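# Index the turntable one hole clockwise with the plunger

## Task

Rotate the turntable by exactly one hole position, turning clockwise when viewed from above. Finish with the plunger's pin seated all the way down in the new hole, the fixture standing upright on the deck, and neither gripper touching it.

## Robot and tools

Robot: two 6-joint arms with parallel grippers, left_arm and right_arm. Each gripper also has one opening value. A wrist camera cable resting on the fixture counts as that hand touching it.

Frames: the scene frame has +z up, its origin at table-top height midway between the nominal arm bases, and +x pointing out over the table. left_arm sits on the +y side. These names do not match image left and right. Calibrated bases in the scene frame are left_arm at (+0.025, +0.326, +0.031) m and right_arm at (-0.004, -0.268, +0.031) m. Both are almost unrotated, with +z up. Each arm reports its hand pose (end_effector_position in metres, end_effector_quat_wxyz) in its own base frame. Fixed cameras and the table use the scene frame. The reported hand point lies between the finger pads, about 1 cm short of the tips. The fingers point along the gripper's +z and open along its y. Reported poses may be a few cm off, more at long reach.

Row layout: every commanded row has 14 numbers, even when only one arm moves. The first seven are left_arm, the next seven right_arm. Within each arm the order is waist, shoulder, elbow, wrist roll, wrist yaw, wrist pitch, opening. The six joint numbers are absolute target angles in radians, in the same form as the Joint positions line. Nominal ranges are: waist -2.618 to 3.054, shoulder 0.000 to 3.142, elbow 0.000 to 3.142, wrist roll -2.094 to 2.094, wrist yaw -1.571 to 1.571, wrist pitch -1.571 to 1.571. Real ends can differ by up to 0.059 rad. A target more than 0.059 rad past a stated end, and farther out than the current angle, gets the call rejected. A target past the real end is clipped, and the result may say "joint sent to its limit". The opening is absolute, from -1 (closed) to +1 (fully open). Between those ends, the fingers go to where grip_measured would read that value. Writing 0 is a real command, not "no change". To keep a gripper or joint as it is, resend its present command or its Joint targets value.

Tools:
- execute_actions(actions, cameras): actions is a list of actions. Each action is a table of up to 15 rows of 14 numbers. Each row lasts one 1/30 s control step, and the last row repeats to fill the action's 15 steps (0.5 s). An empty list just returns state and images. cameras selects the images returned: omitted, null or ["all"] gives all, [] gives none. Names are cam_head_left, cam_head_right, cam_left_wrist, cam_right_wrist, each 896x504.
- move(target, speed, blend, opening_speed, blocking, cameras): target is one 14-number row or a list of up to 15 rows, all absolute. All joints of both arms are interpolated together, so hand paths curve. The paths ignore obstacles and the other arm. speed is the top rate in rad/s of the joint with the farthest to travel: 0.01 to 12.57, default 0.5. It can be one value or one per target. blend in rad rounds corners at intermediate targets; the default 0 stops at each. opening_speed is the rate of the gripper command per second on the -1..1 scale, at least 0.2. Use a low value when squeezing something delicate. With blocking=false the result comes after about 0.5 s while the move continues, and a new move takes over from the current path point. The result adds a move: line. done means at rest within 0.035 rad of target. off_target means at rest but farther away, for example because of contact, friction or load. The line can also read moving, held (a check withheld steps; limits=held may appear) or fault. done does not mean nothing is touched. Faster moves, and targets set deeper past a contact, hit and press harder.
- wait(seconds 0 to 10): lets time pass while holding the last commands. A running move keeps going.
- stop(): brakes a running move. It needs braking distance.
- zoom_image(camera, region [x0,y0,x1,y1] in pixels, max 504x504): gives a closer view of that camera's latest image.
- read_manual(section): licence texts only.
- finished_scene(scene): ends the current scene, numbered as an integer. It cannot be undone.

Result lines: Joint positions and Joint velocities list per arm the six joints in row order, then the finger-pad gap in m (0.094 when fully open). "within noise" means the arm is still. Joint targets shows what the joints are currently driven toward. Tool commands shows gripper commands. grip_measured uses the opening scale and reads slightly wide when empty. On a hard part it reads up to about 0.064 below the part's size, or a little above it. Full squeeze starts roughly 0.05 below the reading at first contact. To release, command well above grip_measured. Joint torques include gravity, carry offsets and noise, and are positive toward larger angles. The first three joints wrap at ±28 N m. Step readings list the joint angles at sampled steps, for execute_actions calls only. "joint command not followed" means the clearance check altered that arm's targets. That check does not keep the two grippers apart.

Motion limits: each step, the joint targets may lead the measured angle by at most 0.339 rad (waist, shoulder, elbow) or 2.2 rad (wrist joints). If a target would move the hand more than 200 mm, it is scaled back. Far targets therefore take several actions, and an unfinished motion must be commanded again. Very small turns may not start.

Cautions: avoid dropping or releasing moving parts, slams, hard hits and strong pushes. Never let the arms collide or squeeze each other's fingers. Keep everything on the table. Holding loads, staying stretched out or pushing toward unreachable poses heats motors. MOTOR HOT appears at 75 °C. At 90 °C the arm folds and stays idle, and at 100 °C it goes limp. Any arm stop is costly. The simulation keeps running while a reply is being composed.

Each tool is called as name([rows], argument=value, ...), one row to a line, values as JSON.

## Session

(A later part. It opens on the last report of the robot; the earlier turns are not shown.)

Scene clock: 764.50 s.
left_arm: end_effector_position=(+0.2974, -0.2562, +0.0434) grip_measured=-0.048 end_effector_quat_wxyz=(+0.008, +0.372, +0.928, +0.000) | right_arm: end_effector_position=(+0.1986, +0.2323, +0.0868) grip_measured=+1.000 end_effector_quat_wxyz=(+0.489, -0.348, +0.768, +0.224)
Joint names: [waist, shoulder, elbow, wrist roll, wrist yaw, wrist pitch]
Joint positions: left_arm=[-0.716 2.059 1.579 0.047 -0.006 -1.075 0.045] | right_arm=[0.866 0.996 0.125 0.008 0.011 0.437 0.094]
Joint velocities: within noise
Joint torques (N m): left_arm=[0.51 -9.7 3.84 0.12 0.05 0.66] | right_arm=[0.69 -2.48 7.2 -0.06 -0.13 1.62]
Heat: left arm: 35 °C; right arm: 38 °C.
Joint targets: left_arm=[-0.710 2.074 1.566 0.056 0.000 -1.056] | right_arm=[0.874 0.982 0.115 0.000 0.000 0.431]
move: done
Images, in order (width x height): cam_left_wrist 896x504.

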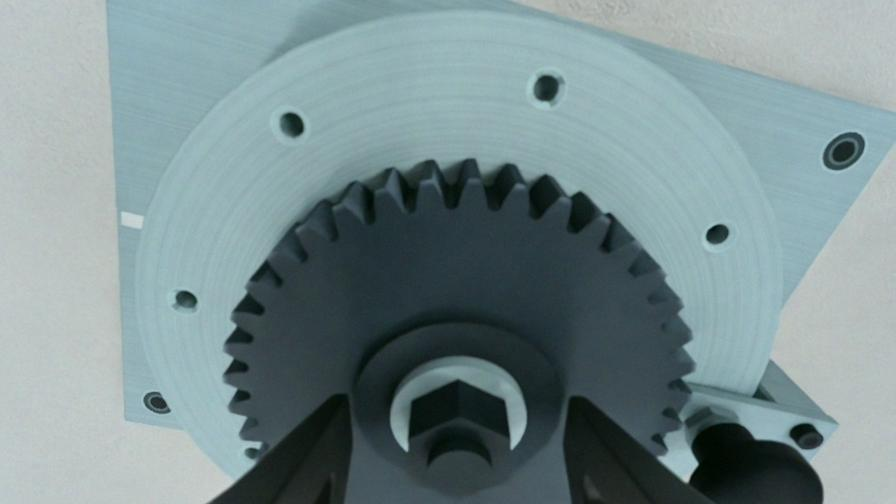

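move(target=[-0.7095, 2.074, 1.566, 0.056, 0, -1.056, -0.66, 0.874, 0.982, 0.115, 0, 0, 0.431, 1.0], speed=0.1, opening_speed=0.25, cameras=["cam_left_wrist", "cam_right_wrist"])

Scene clock: 777.93 s.
left_arm: end_effector_position=(+0.2976, -0.2569, +0.0434) grip_measured=-0.623 end_effector_quat_wxyz=(+0.009, +0.372, +0.928, -0.001) | right_arm: end_effector_position=(+0.1986, +0.2323, +0.0868) grip_measured=+1.000 end_effector_quat_wxyz=(+0.489, -0.348, +0.768, +0.224)
Joint names: [waist, shoulder, elbow, wrist roll, wrist yaw, wrist pitch]
Joint positions: left_arm=[-0.716 2.059 1.579 0.047 -0.004 -1.073 0.018] | right_arm=[0.866 0.996 0.125 0.008 0.01 0.437 0.094]
Joint velocities: within noise
Joint torques (N m): left_arm=[0.51 -9.69 3.81 0.11 0.03 0.66] | right_arm=[0.72 -2.45 7.21 -0.04 -0.1 1.63]
Heat: left arm: 35 °C; right arm: 38 °C.
Joint targets: left_arm=[-0.710 2.074 1.566 0.056 0.000 -1.056] | right_arm=[0.874 0.982 0.115 0.000 0.000 0.431]
move: done
Images, in order (width x height): cam_left_wrist 896x504, cam_right_wrist 896x504.

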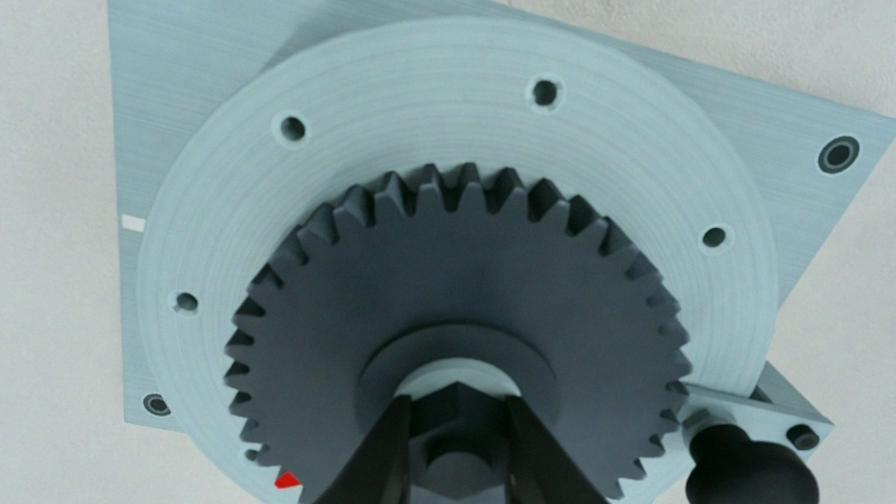

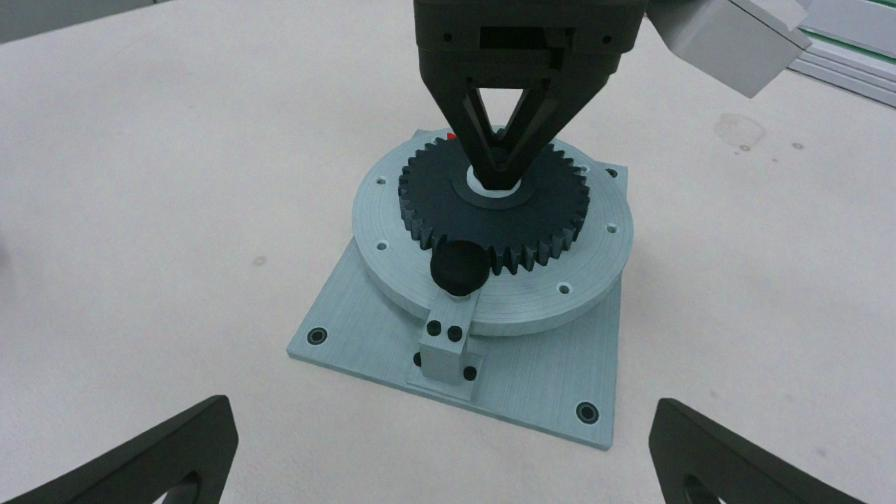

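zoom_image(camera="cam_left_wrist", region=[640, 370, 860, 504])

zoom_image(camera="cam_right_wrist", region=[390, 220, 540, 410])

Scaled by 2.291 from the camera's 896x504 image, which has a finer 1280x720 frame.

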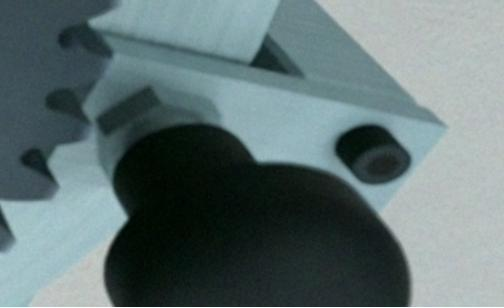

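Scaled by 2.653 from the camera's 896x504 image, which has a finer 1280x720 frame.

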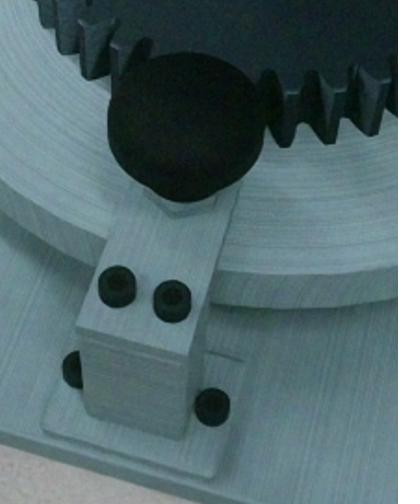

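move(target=[-0.7095, 2.074, 1.566, 0.056, 0, -1.056, -0.66, 1.198, 1.918, 0.124, 0.16, 0.593, 1.472, 0.1], speed=0.5, opening_speed=1.0)

Scene clock: 937.07 s.
left_arm: end_effector_position=(+0.2976, -0.2569, +0.0434) grip_measured=-0.624 end_effector_quat_wxyz=(+0.009, +0.372, +0.928, -0.001) | right_arm: end_effector_position=(+0.2078, +0.2601, +0.0353) grip_measured=+0.102 end_effector_quat_wxyz=(+0.569, -0.258, +0.766, +0.148)
Joint names: [waist, shoulder, elbow, wrist roll, wrist yaw, wrist pitch]
Joint positions: left_arm=[-0.716 2.059 1.579 0.047 -0.004 -1.073 0.018] | right_arm=[1.19 1.903 0.125 0.142 0.577 1.402 0.052]
Joint velocities: within noise
Joint torques (N m): left_arm=[0.53 -9.72 3.86 0.11 0.04 0.65] | right_arm=[0.72 -4.1 2.67 0.2 0.24 2.27]
Heat: left arm: 36 °C; right arm: 39 °C.
Joint targets: left_arm=[-0.710 2.074 1.566 0.056 0.000 -1.056] | right_arm=[1.198 1.918 0.124 0.160 0.593 1.472]
move: off_target (right_arm); right_arm: the wrist pitch is farthest, 0.070 rad from its target

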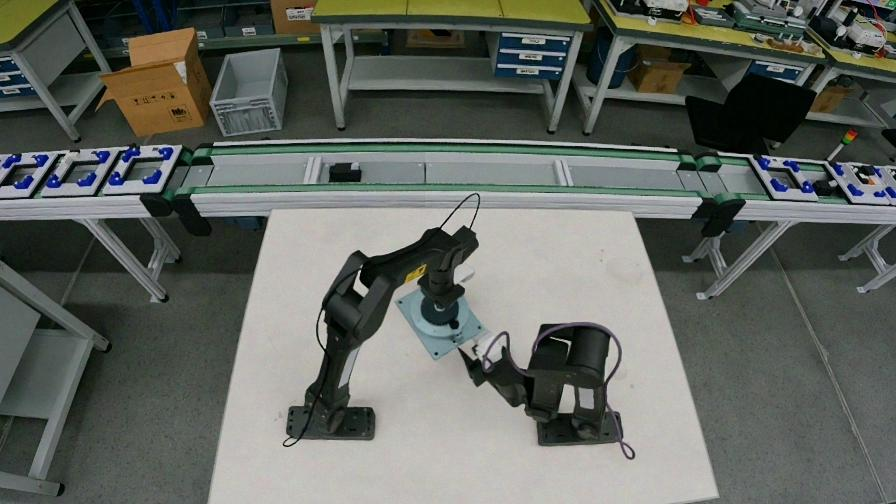

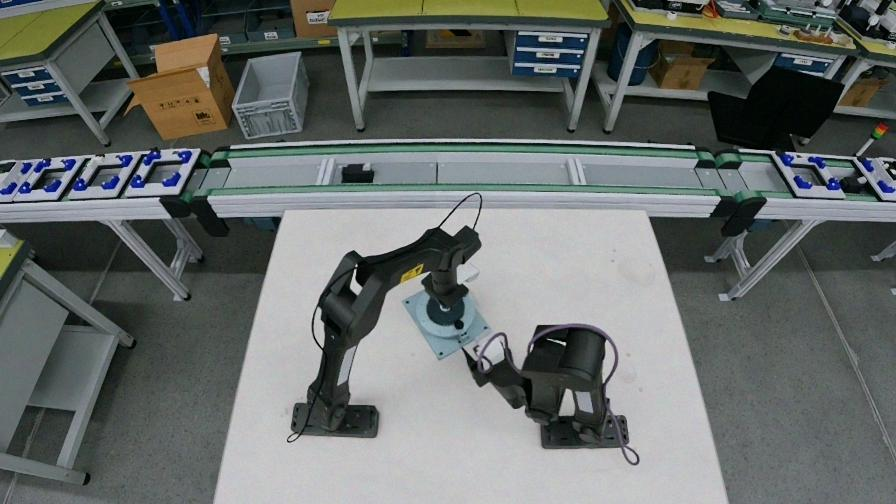

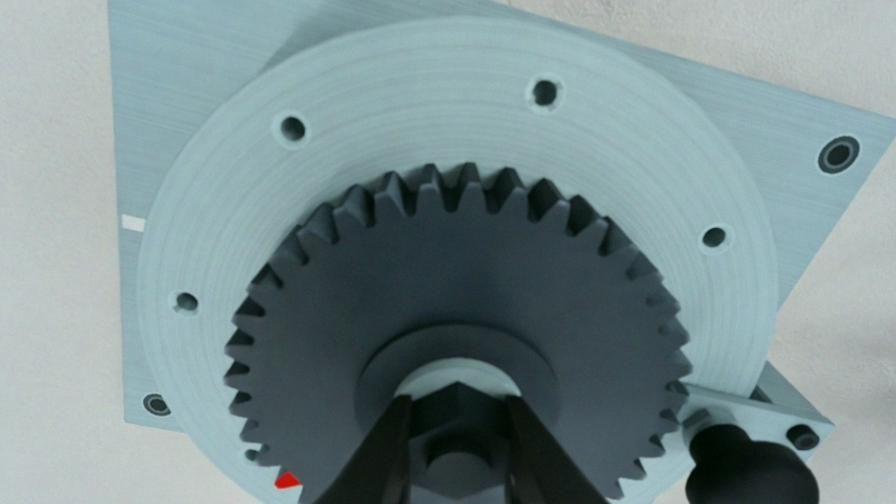

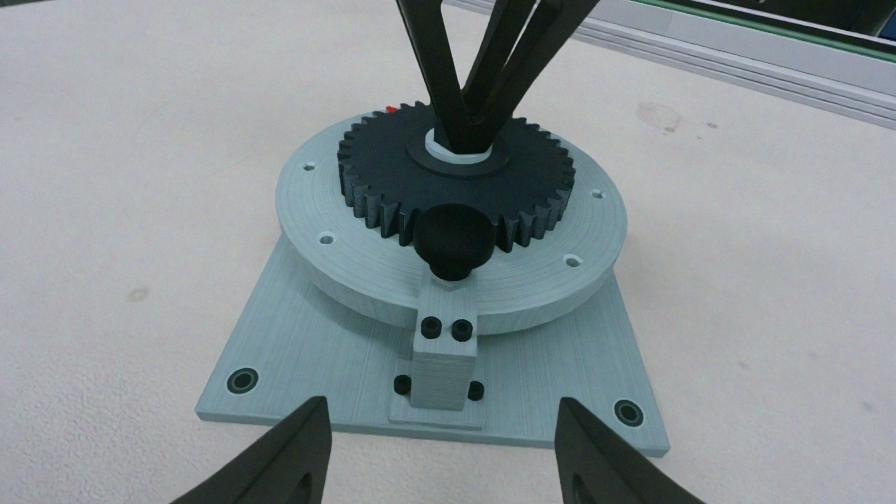

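zoom_image(camera="cam_right_wrist", region=[360, 180, 550, 440])

Scaled by 1.938 from the camera's 896x504 image, which has a finer 1280x720 frame.

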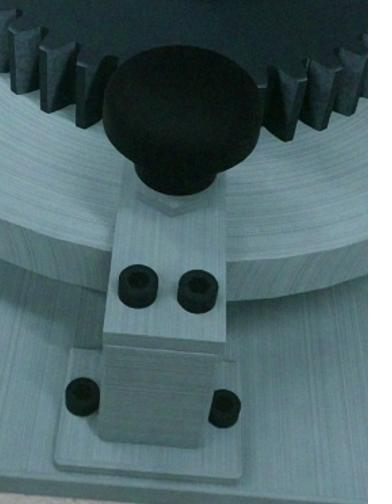

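move(target=[-0.7095, 2.074, 1.566, 0.056, 0, -1.056, -0.66, 1.081, 1.993, 0.262, 0.152, 0.474, 1.385, 0.1], speed=0.2, cameras=["cam_right_wrist", "cam_left_wrist", "cam_head_right"])

Scene clock: 991.70 s.
left_arm: end_effector_position=(+0.2976, -0.2569, +0.0434) grip_measured=-0.624 end_effector_quat_wxyz=(+0.009, +0.372, +0.928, -0.001) | right_arm: end_effector_position=(+0.2405, +0.2830, +0.0367) grip_measured=+0.102 end_effector_quat_wxyz=(+0.574, -0.235, +0.766, +0.168)
Joint names: [waist, shoulder, elbow, wrist roll, wrist yaw, wrist pitch]
Joint positions: left_arm=[-0.716 2.059 1.579 0.047 -0.004 -1.073 0.018] | right_arm=[1.088 1.975 0.253 0.143 0.483 1.395 0.052]
Joint velocities: within noise
Joint torques (N m): left_arm=[0.51 -9.7 3.82 0.11 0.03 0.65] | right_arm=[-0.75 -4.82 3.99 0.11 -0.01 1.58]
Heat: left arm: 36 °C; right arm: 43 °C.
Joint targets: left_arm=[-0.710 2.074 1.566 0.056 0.000 -1.056] | right_arm=[1.081 1.993 0.262 0.152 0.474 1.385]
move: done
Images, in order (width x height): cam_head_right 896x504, cam_left_wrist 896x504, cam_right_wrist 896x504.

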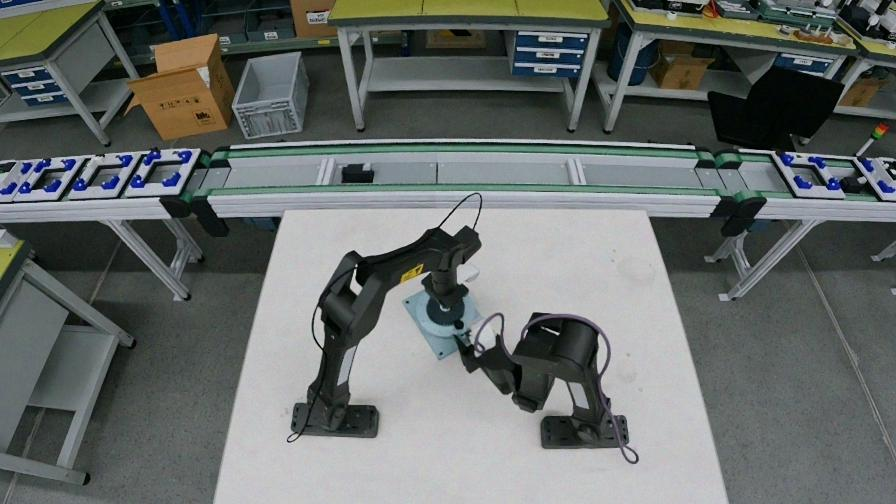

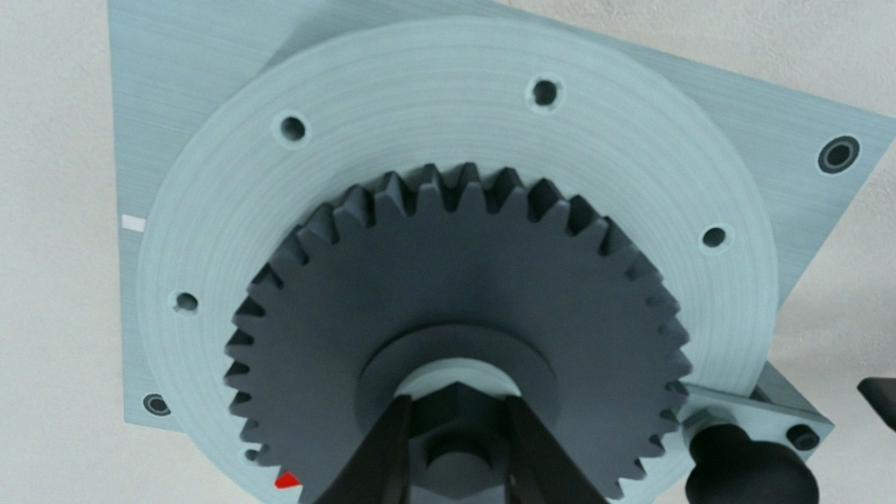

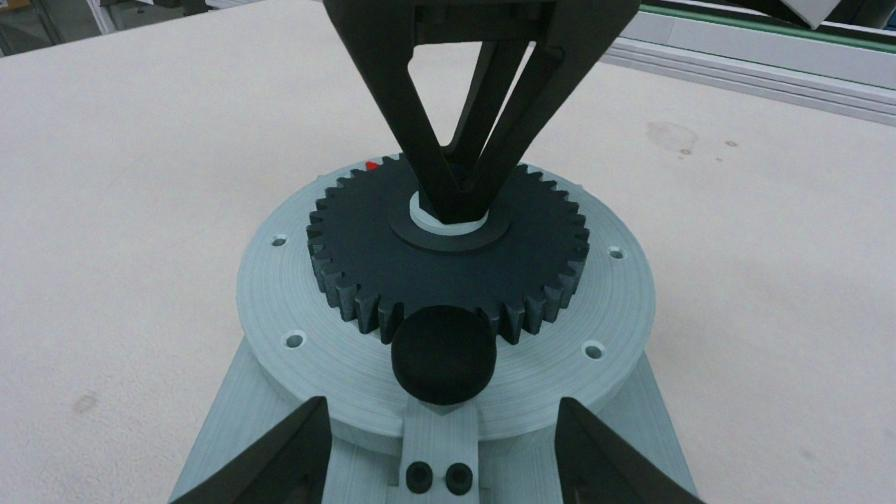

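move(target=[-0.7095, 2.074, 1.566, 0.056, 0, -1.056, -0.66, 1.035, 2.052, 0.346, 0.150, 0.432, 1.378, 0.1], speed=0.1, cameras=["cam_right_wrist", "cam_left_wrist"])

zoom_image(camera="cam_right_wrist", region=[300, 300, 590, 504])

Scene clock: 1011.13 s.
left_arm: end_effector_position=(+0.2976, -0.2569, +0.0434) grip_measured=-0.624 end_effector_quat_wxyz=(+0.009, +0.372, +0.928, -0.001) | right_arm: end_effector_position=(+0.2596, +0.2964, +0.0340) grip_measured=+0.102 end_effector_quat_wxyz=(+0.576, -0.227, +0.765, +0.175)
Joint names: [waist, shoulder, elbow, wrist roll, wrist yaw, wrist pitch]
Joint positions: left_arm=[-0.716 2.059 1.579 0.047 -0.004 -1.073 0.018] | right_arm=[1.043 2.033 0.336 0.143 0.441 1.389 0.052]
Joint velocities: within noise
Joint torques (N m): left_arm=[0.54 -9.74 3.85 0.12 0.02 0.65] | right_arm=[-0.92 -5.39 4.4 0.11 -0.02 1.59]
Heat: left arm: 36 °C; right arm: 40 °C.
Joint targets: left_arm=[-0.710 2.074 1.566 0.056 0.000 -1.056] | right_arm=[1.035 2.052 0.346 0.150 0.432 1.378]
move: done
Images, in order (width x height): cam_left_wrist 896x504, cam_right_wrist 896x504.

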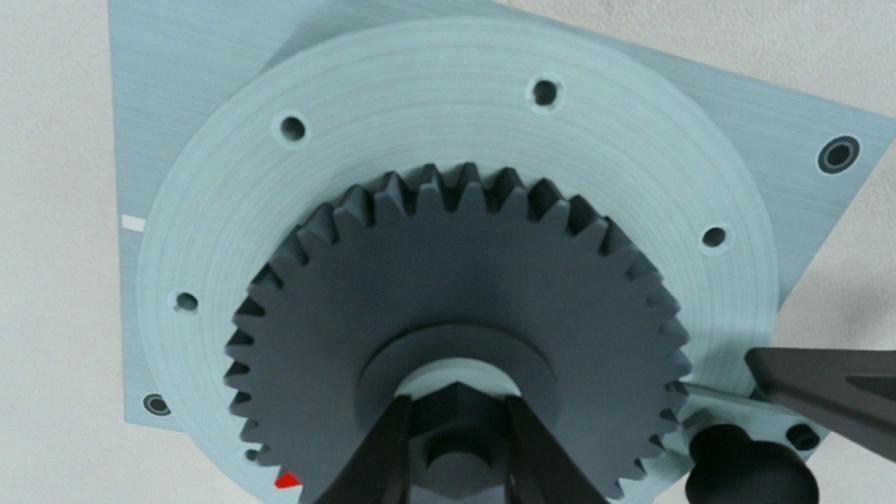

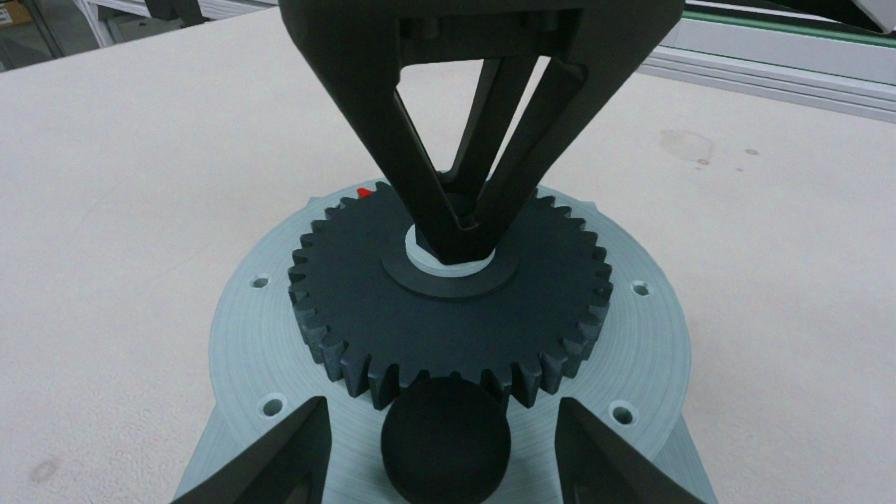

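Scaled by 1.738 from the camera's 896x504 image, which has a finer 1280x720 frame.

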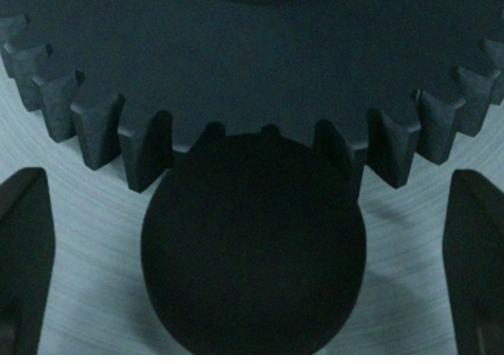

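move(target=[-0.7095, 2.074, 1.566, 0.056, 0, -1.056, -0.66, 1.035, 2.052, 0.346, 0.150, 0.432, 1.378, -0.54], speed=0.1, opening_speed=0.25, cameras=["cam_right_wrist", "cam_left_wrist"])

Scene clock: 1025.90 s.
left_arm: end_effector_position=(+0.2976, -0.2569, +0.0434) grip_measured=-0.624 end_effector_quat_wxyz=(+0.009, +0.372, +0.928, -0.001) | right_arm: end_effector_position=(+0.2598, +0.2963, +0.0338) grip_measured=-0.485 end_effector_quat_wxyz=(+0.576, -0.227, +0.766, +0.175)
Joint names: [waist, shoulder, elbow, wrist roll, wrist yaw, wrist pitch]
Joint positions: left_arm=[-0.716 2.059 1.579 0.047 -0.004 -1.073 0.018] | right_arm=[1.042 2.033 0.336 0.143 0.44 1.388 0.024]
Joint velocities: within noise
Joint torques (N m): left_arm=[0.53 -9.72 3.84 0.12 0.04 0.64] | right_arm=[-0.73 -5.38 4.4 0.09 -0.02 1.59]
Heat: left arm: 36 °C; right arm: 41 °C.
Joint targets: left_arm=[-0.710 2.074 1.566 0.056 0.000 -1.056] | right_arm=[1.035 2.052 0.346 0.150 0.432 1.378]
move: done
Images, in order (width x height): cam_left_wrist 896x504, cam_right_wrist 896x504.

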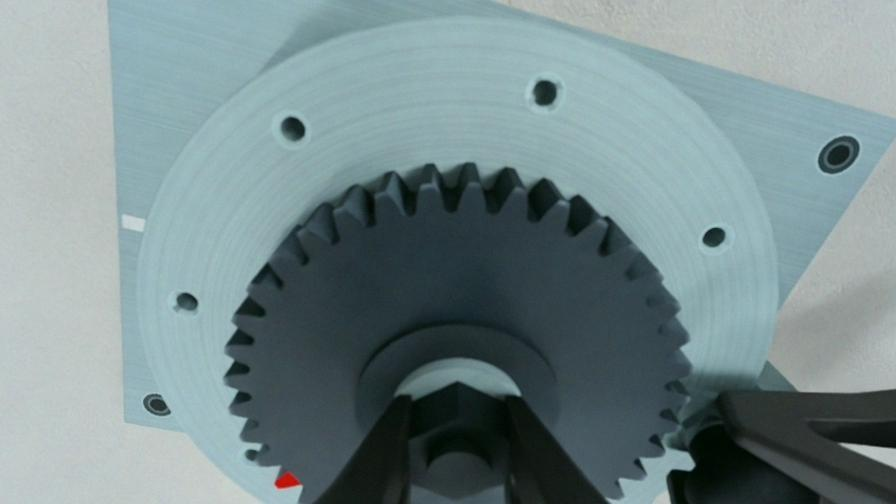

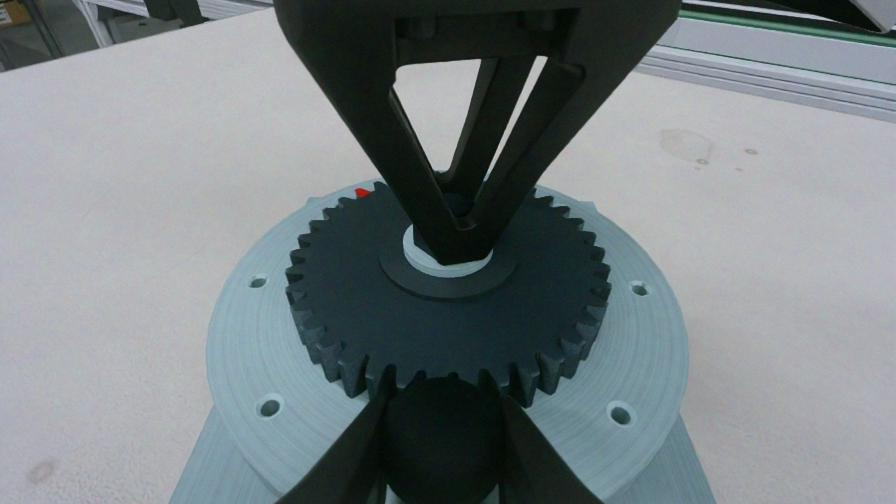

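move(target=[-0.7095, 2.074, 1.566, 0.056, 0, -1.056, -0.66, 1.035, 1.991, 0.324, 0.150, 0.432, 1.353, -0.62], speed=0.06, opening_speed=0.25, cameras=["cam_right_wrist", "cam_left_wrist"])

Scene clock: 1051.33 s.
left_arm: end_effector_position=(+0.2976, -0.2569, +0.0434) grip_measured=-0.624 end_effector_quat_wxyz=(+0.009, +0.372, +0.928, -0.001) | right_arm: end_effector_position=(+0.2596, +0.2961, +0.0338) grip_measured=-0.486 end_effector_quat_wxyz=(+0.573, -0.229, +0.768, +0.174)
Joint names: [waist, shoulder, elbow, wrist roll, wrist yaw, wrist pitch]
Joint positions: left_arm=[-0.716 2.059 1.579 0.047 -0.004 -1.073 0.018] | right_arm=[1.041 2.019 0.336 0.143 0.437 1.364 0.024]
Joint velocities: within noise
Joint torques (N m): left_arm=[0.51 -9.76 3.85 0.12 0.04 0.64] | right_arm=[-0.65 -9.01 2.37 0.1 0 1.6]
Heat: left arm: 36 °C; right arm: 41 °C.
Joint targets: left_arm=[-0.710 2.074 1.566 0.056 0.000 -1.056] | right_arm=[1.035 1.991 0.324 0.150 0.432 1.353]
move: done
Images, in order (width x height): cam_left_wrist 896x504, cam_right_wrist 896x504.

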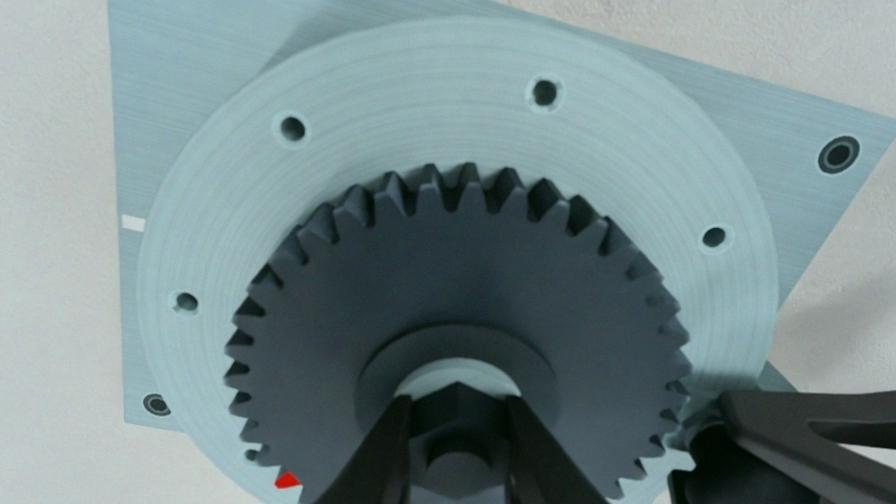

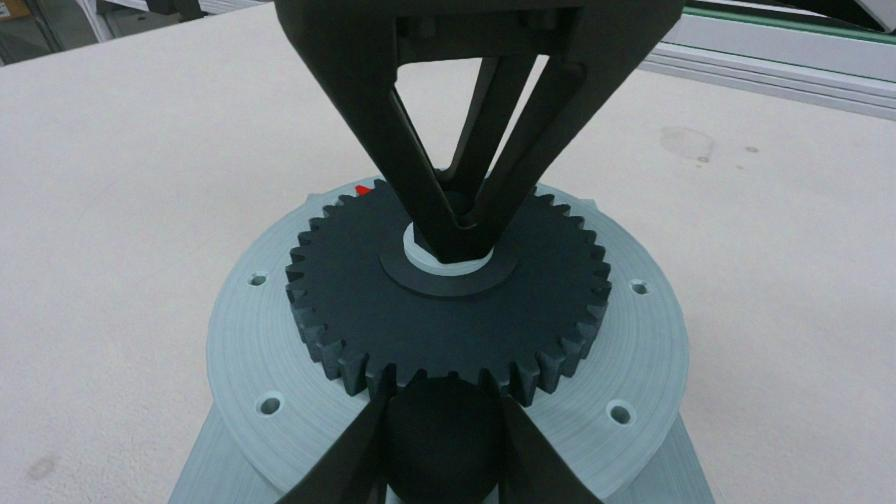

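move(target=[-0.7095, 2.074, 1.566, 0.056, 0, -1.056, -0.66, 1.035, 1.955, 0.326, 0.150, 0.432, 1.330, -0.62], speed=0.06, cameras=["cam_right_wrist", "cam_left_wrist"])

Scene clock: 1060.97 s.
left_arm: end_effector_position=(+0.2976, -0.2569, +0.0434) grip_measured=-0.624 end_effector_quat_wxyz=(+0.009, +0.372, +0.928, -0.001) | right_arm: end_effector_position=(+0.2593, +0.2959, +0.0340) grip_measured=-0.486 end_effector_quat_wxyz=(+0.567, -0.234, +0.771, +0.171)
Joint names: [waist, shoulder, elbow, wrist roll, wrist yaw, wrist pitch]
Joint positions: left_arm=[-0.716 2.059 1.579 0.047 -0.004 -1.073 0.018] | right_arm=[1.038 1.991 0.337 0.143 0.428 1.32 0.024]
Joint velocities: within noise
Joint torques (N m): left_arm=[0.53 -9.74 3.85 0.12 0.03 0.64] | right_arm=[-0.27 -9.61 2.66 0.1 0.11 1.77]
Heat: left arm: 36 °C; right arm: 41 °C.
Joint targets: left_arm=[-0.710 2.074 1.566 0.056 0.000 -1.056] | right_arm=[1.035 1.955 0.326 0.150 0.432 1.330]
move: off_target (right_arm); right_arm: the shoulder is farthest, 0.036 rad from its target
Images, in order (width x height): cam_left_wrist 896x504, cam_right_wrist 896x504.

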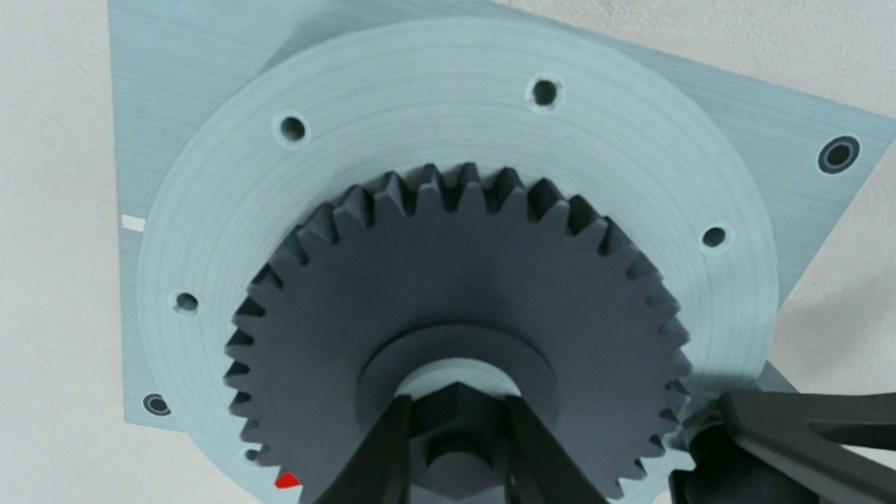

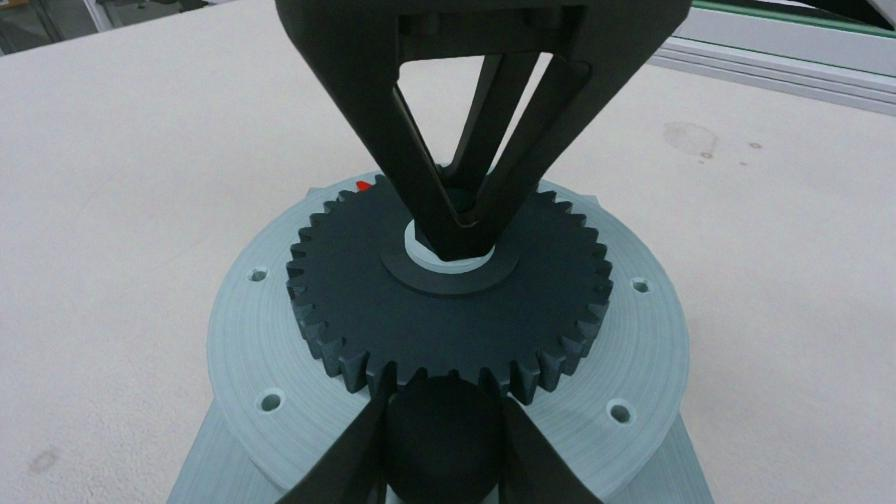

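move(target=[-0.7095, 2.074, 1.566, 0.056, 0, -1.056, -0.66, 1.035, 1.955, 0.326, 0.150, 0.432, 1.410, -0.62], speed=0.06, cameras=["cam_right_wrist", "cam_left_wrist"])

Scene clock: 1075.93 s.
left_arm: end_effector_position=(+0.2976, -0.2569, +0.0434) grip_measured=-0.624 end_effector_quat_wxyz=(+0.009, +0.372, +0.928, -0.001) | right_arm: end_effector_position=(+0.2594, +0.2962, +0.0348) grip_measured=-0.486 end_effector_quat_wxyz=(+0.568, -0.233, +0.771, +0.172)
Joint names: [waist, shoulder, elbow, wrist roll, wrist yaw, wrist pitch]
Joint positions: left_arm=[-0.716 2.059 1.579 0.047 -0.004 -1.073 0.018] | right_arm=[1.038 1.991 0.337 0.143 0.427 1.323 0.024]
Joint velocities: within noise
Joint torques (N m): left_arm=[0.49 -9.72 3.86 0.13 0.04 0.64] | right_arm=[-0.32 -9.62 2.69 0.1 0.12 2.48]
Heat: left arm: 36 °C; right arm: 42 °C.
Joint targets: left_arm=[-0.710 2.074 1.566 0.056 0.000 -1.056] | right_arm=[1.035 1.955 0.326 0.150 0.432 1.410]
move: off_target (right_arm); right_arm: the wrist pitch is farthest, 0.087 rad from its target
Images, in order (width x height): cam_left_wrist 896x504, cam_right_wrist 896x504.

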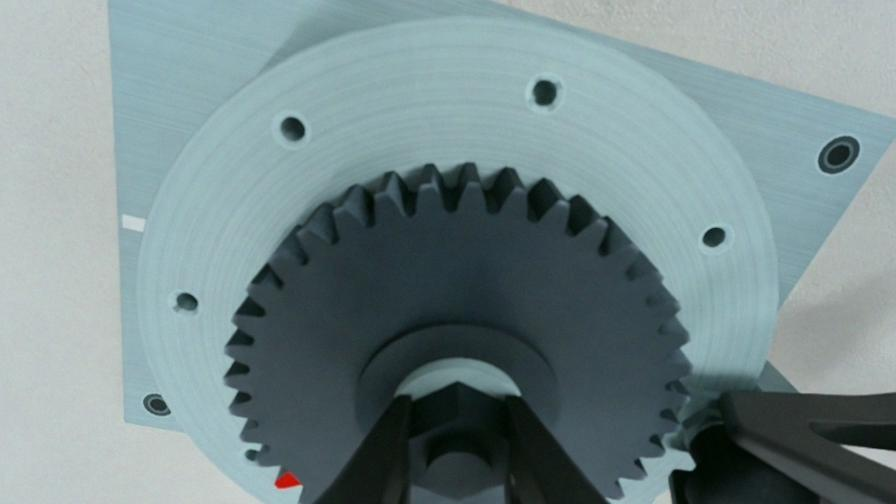

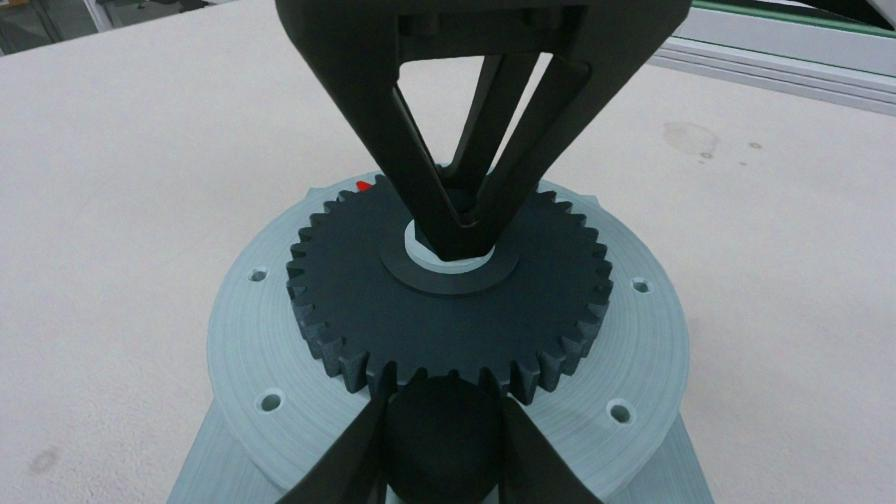

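move(target=[-0.7095, 2.074, 1.566, 0.056, 0, -1.056, -0.66, 1.035, 1.940, 0.326, 0.150, 0.432, 1.570, -0.66], speed=0.1, cameras=["cam_right_wrist", "cam_left_wrist"])

Scene clock: 1157.40 s.
left_arm: end_effector_position=(+0.2974, -0.2570, +0.0434) grip_measured=-0.624 end_effector_quat_wxyz=(+0.009, +0.372, +0.928, -0.002) | right_arm: end_effector_position=(+0.2593, +0.2963, +0.0373) grip_measured=-0.486 end_effector_quat_wxyz=(+0.570, -0.232, +0.768, +0.178)
Joint names: [waist, shoulder, elbow, wrist roll, wrist yaw, wrist pitch]
Joint positions: left_arm=[-0.716 2.059 1.579 0.047 -0.003 -1.073 0.018] | right_arm=[1.035 1.991 0.331 0.143 0.419 1.342 0.024]
Joint velocities: within noise
Joint torques (N m): left_arm=[0.55 -9.72 3.81 0.12 0.02 0.64] | right_arm=[-0.05 -10.8 3.12 0.1 0.18 3.65]
Heat: left arm: 36 °C; right arm: 49 °C.
Joint targets: left_arm=[-0.710 2.074 1.566 0.056 0.000 -1.056] | right_arm=[1.035 1.940 0.326 0.150 0.432 1.556]
joint sent to its limit (right arm) — the wrist pitch, upper limit.
move: off_target (right_arm); right_arm: the wrist pitch is farthest, 0.228 rad from its target
Images, in order (width x height): cam_left_wrist 896x504, cam_right_wrist 896x504.

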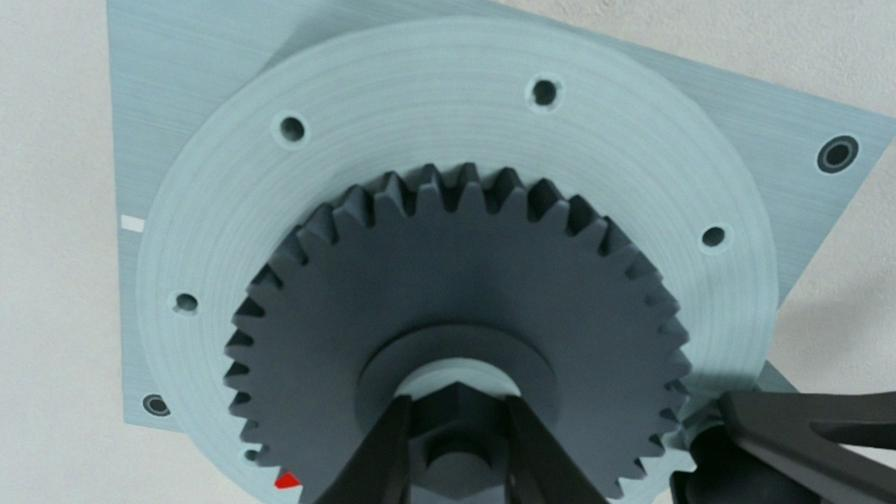

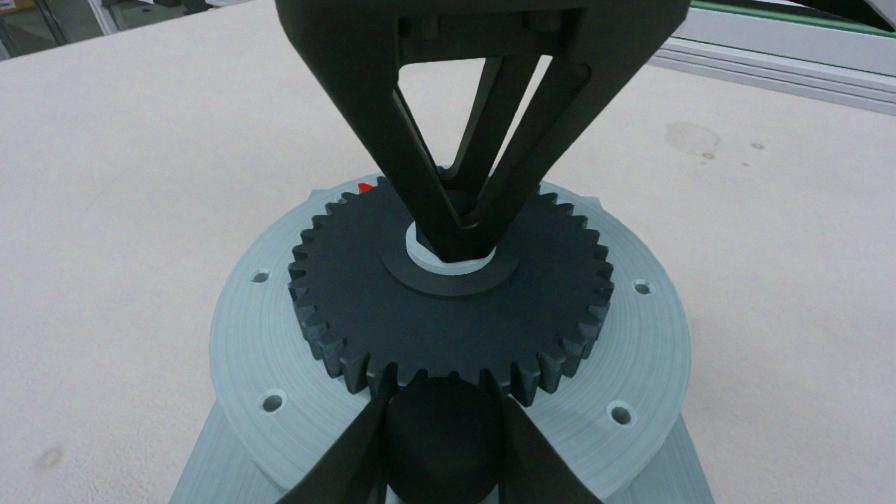

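zoom_image(camera="cam_left_wrist", region=[640, 354, 896, 504])

zoom_image(camera="cam_right_wrist", region=[300, 300, 590, 504])

Scaled by 1.969 from the camera's 896x504 image, which has a finer 1280x720 frame.

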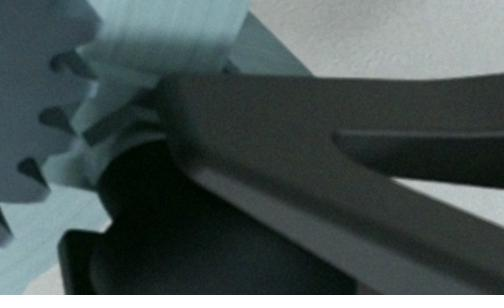

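Scaled by 1.738 from the camera's 896x504 image, which has a finer 1280x720 frame.

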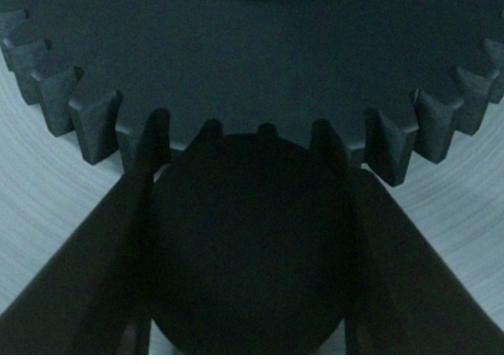

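move(target=[-0.7095, 2.074, 1.566, 0.056, 0, -1.056, -0.66, 1.035, 1.860, 0.338, 0.150, 0.432, 1.555, -0.70], speed=0.1, cameras=["cam_right_wrist", "cam_left_wrist"])

Scene clock: 1296.63 s.
left_arm: end_effector_position=(+0.2969, -0.2576, +0.0434) grip_measured=-0.624 end_effector_quat_wxyz=(+0.008, +0.372, +0.928, -0.004) | right_arm: end_effector_position=(+0.2587, +0.2961, +0.0413) grip_measured=-0.486 end_effector_quat_wxyz=(+0.568, -0.234, +0.769, +0.178)
Joint names: [waist, shoulder, elbow, wrist roll, wrist yaw, wrist pitch]
Joint positions: left_arm=[-0.716 2.059 1.579 0.047 0.002 -1.073 0.018] | right_arm=[1.034 1.954 0.329 0.143 0.415 1.301 0.024]
Joint velocities: within noise
Joint torques (N m): left_arm=[0.53 -9.69 3.85 0.12 -0.02 0.64] | right_arm=[0.02 -14.13 4.68 0.1 0.23 4.02]
Heat: left arm: 37 °C; right arm: 84 °C. Fold the right arm in close to its base, or ease its load, before you think long.
Joint targets: left_arm=[-0.710 2.074 1.566 0.056 0.000 -1.056] | right_arm=[1.035 1.860 0.338 0.150 0.432 1.555]
MOTOR HOT: the wrist pitch of the right arm reports 84 °C; the controller's stop level is 90 °C. To cool a motor, set the load down, stop pushing, or move to a pose that needs little force.
move: off_target (right_arm); right_arm: the wrist pitch is farthest, 0.254 rad from its target
Images, in order (width x height): cam_left_wrist 896x504, cam_right_wrist 896x504.

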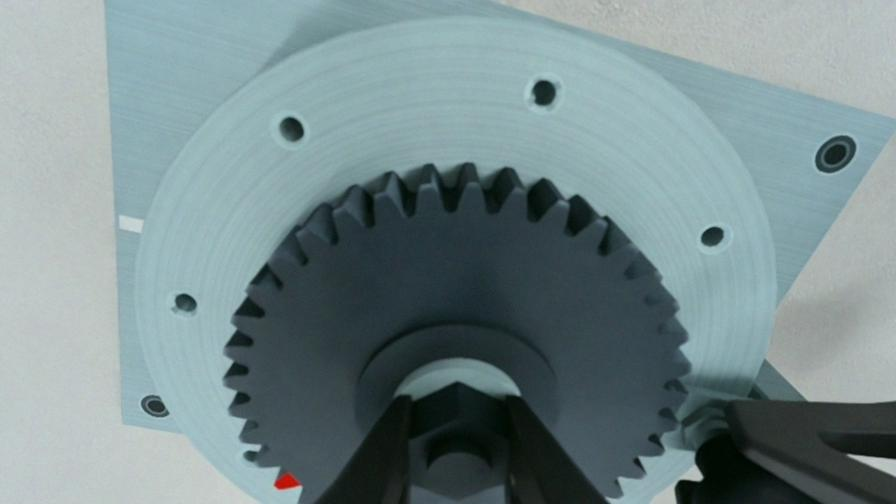

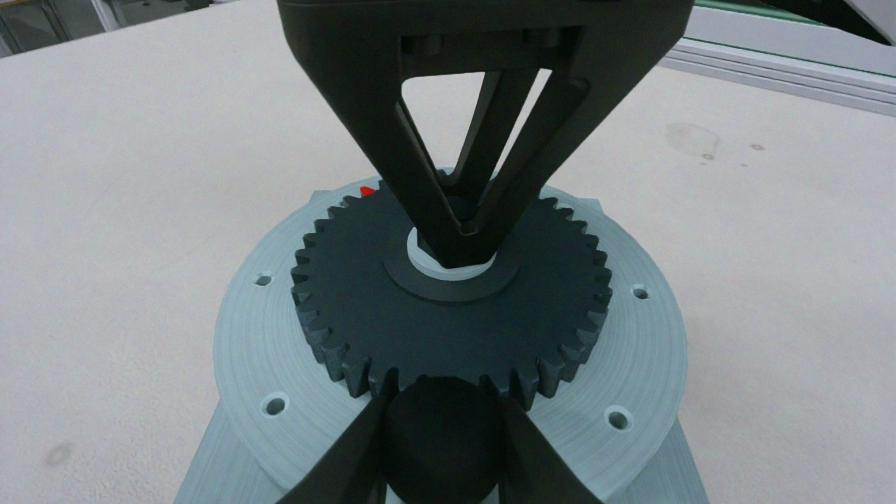

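move(target=[-0.7095, 2.074, 1.566, 0.056, 0, -1.056, -0.66, 1.035, 2.04, 0.340, 0.150, 0.432, 1.37, -0.60], speed=0.3, cameras=["cam_right_wrist", "cam_left_wrist"])

Scene clock: 1302.53 s.
left_arm: end_effector_position=(+0.2969, -0.2576, +0.0434) grip_measured=-0.624 end_effector_quat_wxyz=(+0.008, +0.372, +0.928, -0.004) | right_arm: end_effector_position=(+0.2601, +0.2944, +0.0339) grip_measured=-0.486 end_effector_quat_wxyz=(+0.571, -0.229, +0.769, +0.174)
Joint names: [waist, shoulder, elbow, wrist roll, wrist yaw, wrist pitch]
Joint positions: left_arm=[-0.716 2.059 1.579 0.047 0.002 -1.073 0.018] | right_arm=[1.034 2.012 0.331 0.143 0.428 1.36 0.024]
Joint velocities: within noise
Joint torques (N m): left_arm=[0.51 -9.7 3.85 0.11 -0.03 0.63] | right_arm=[-0.01 -4.64 4.37 0.1 0.09 1.79]
Heat: left arm: 37 °C; right arm: 84 °C. Fold the right arm in close to its base, or ease its load, before you think long.
Joint targets: left_arm=[-0.710 2.074 1.566 0.056 0.000 -1.056] | right_arm=[1.035 2.040 0.340 0.150 0.432 1.370]
MOTOR HOT: still on. The wrist pitch of the right arm reports 84 °C.
move: done
Images, in order (width x height): cam_left_wrist 896x504, cam_right_wrist 896x504.

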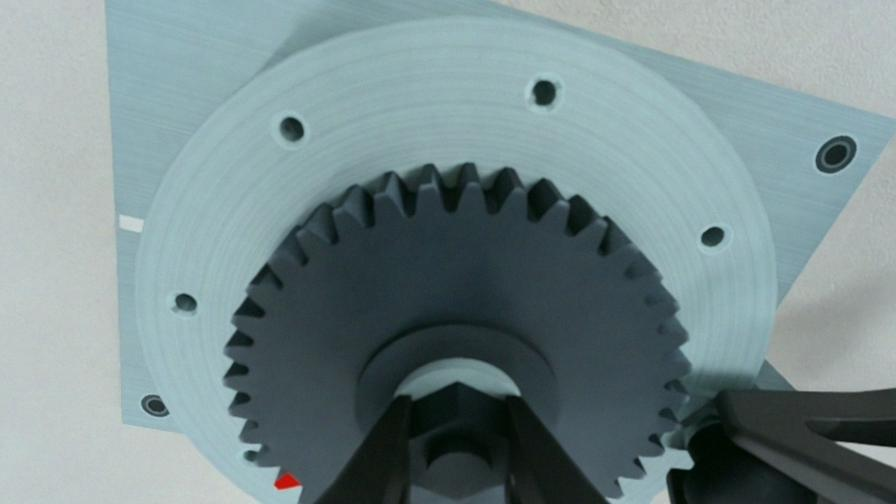

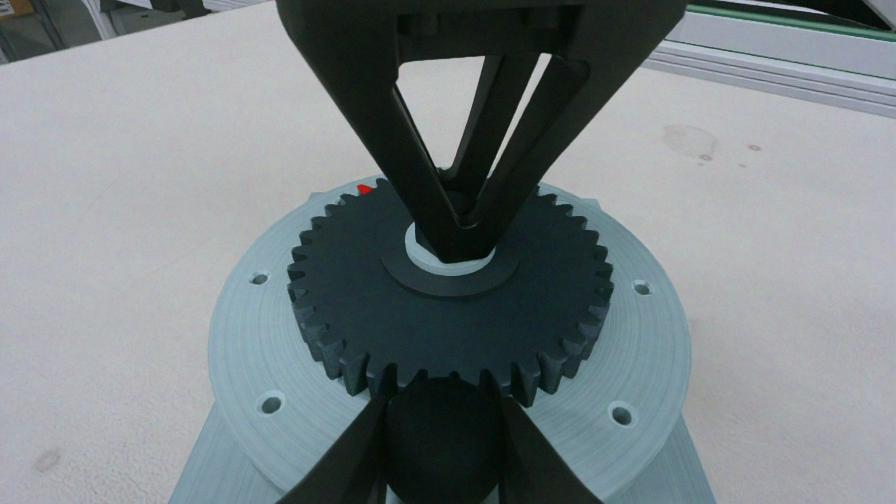

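move(target=[-0.7095, 2.074, 1.566, 0.056, 0, -1.056, -0.66, 1.035, 2.04, 0.340, 0.150, 0.432, 1.345, -0.2], speed=0.3, opening_speed=0.5, cameras=[])

Scene clock: 1397.93 s.
left_arm: end_effector_position=(+0.2969, -0.2576, +0.0434) grip_measured=-0.624 end_effector_quat_wxyz=(+0.008, +0.372, +0.928, -0.004) | right_arm: end_effector_position=(+0.2595, +0.2933, +0.0288) grip_measured=-0.202 end_effector_quat_wxyz=(+0.566, -0.233, +0.772, +0.170)
Joint names: [waist, shoulder, elbow, wrist roll, wrist yaw, wrist pitch]
Joint positions: left_arm=[-0.716 2.059 1.579 0.047 0.002 -1.073 0.018] | right_arm=[1.034 2.022 0.331 0.143 0.428 1.353 0.037]
Joint velocities: within noise
Joint torques (N m): left_arm=[0.54 -9.7 3.84 0.12 -0.03 0.65] | right_arm=[-0.02 -5.39 4.3 0.11 0.11 1.61]
Heat: left arm: 37 °C; right arm: 59 °C.
Joint targets: left_arm=[-0.710 2.074 1.566 0.056 0.000 -1.056] | right_arm=[1.035 2.040 0.340 0.150 0.432 1.345]
MOTOR HOT: cleared for the motors of the right arm.
move: done
No camera images: "cameras" was empty.


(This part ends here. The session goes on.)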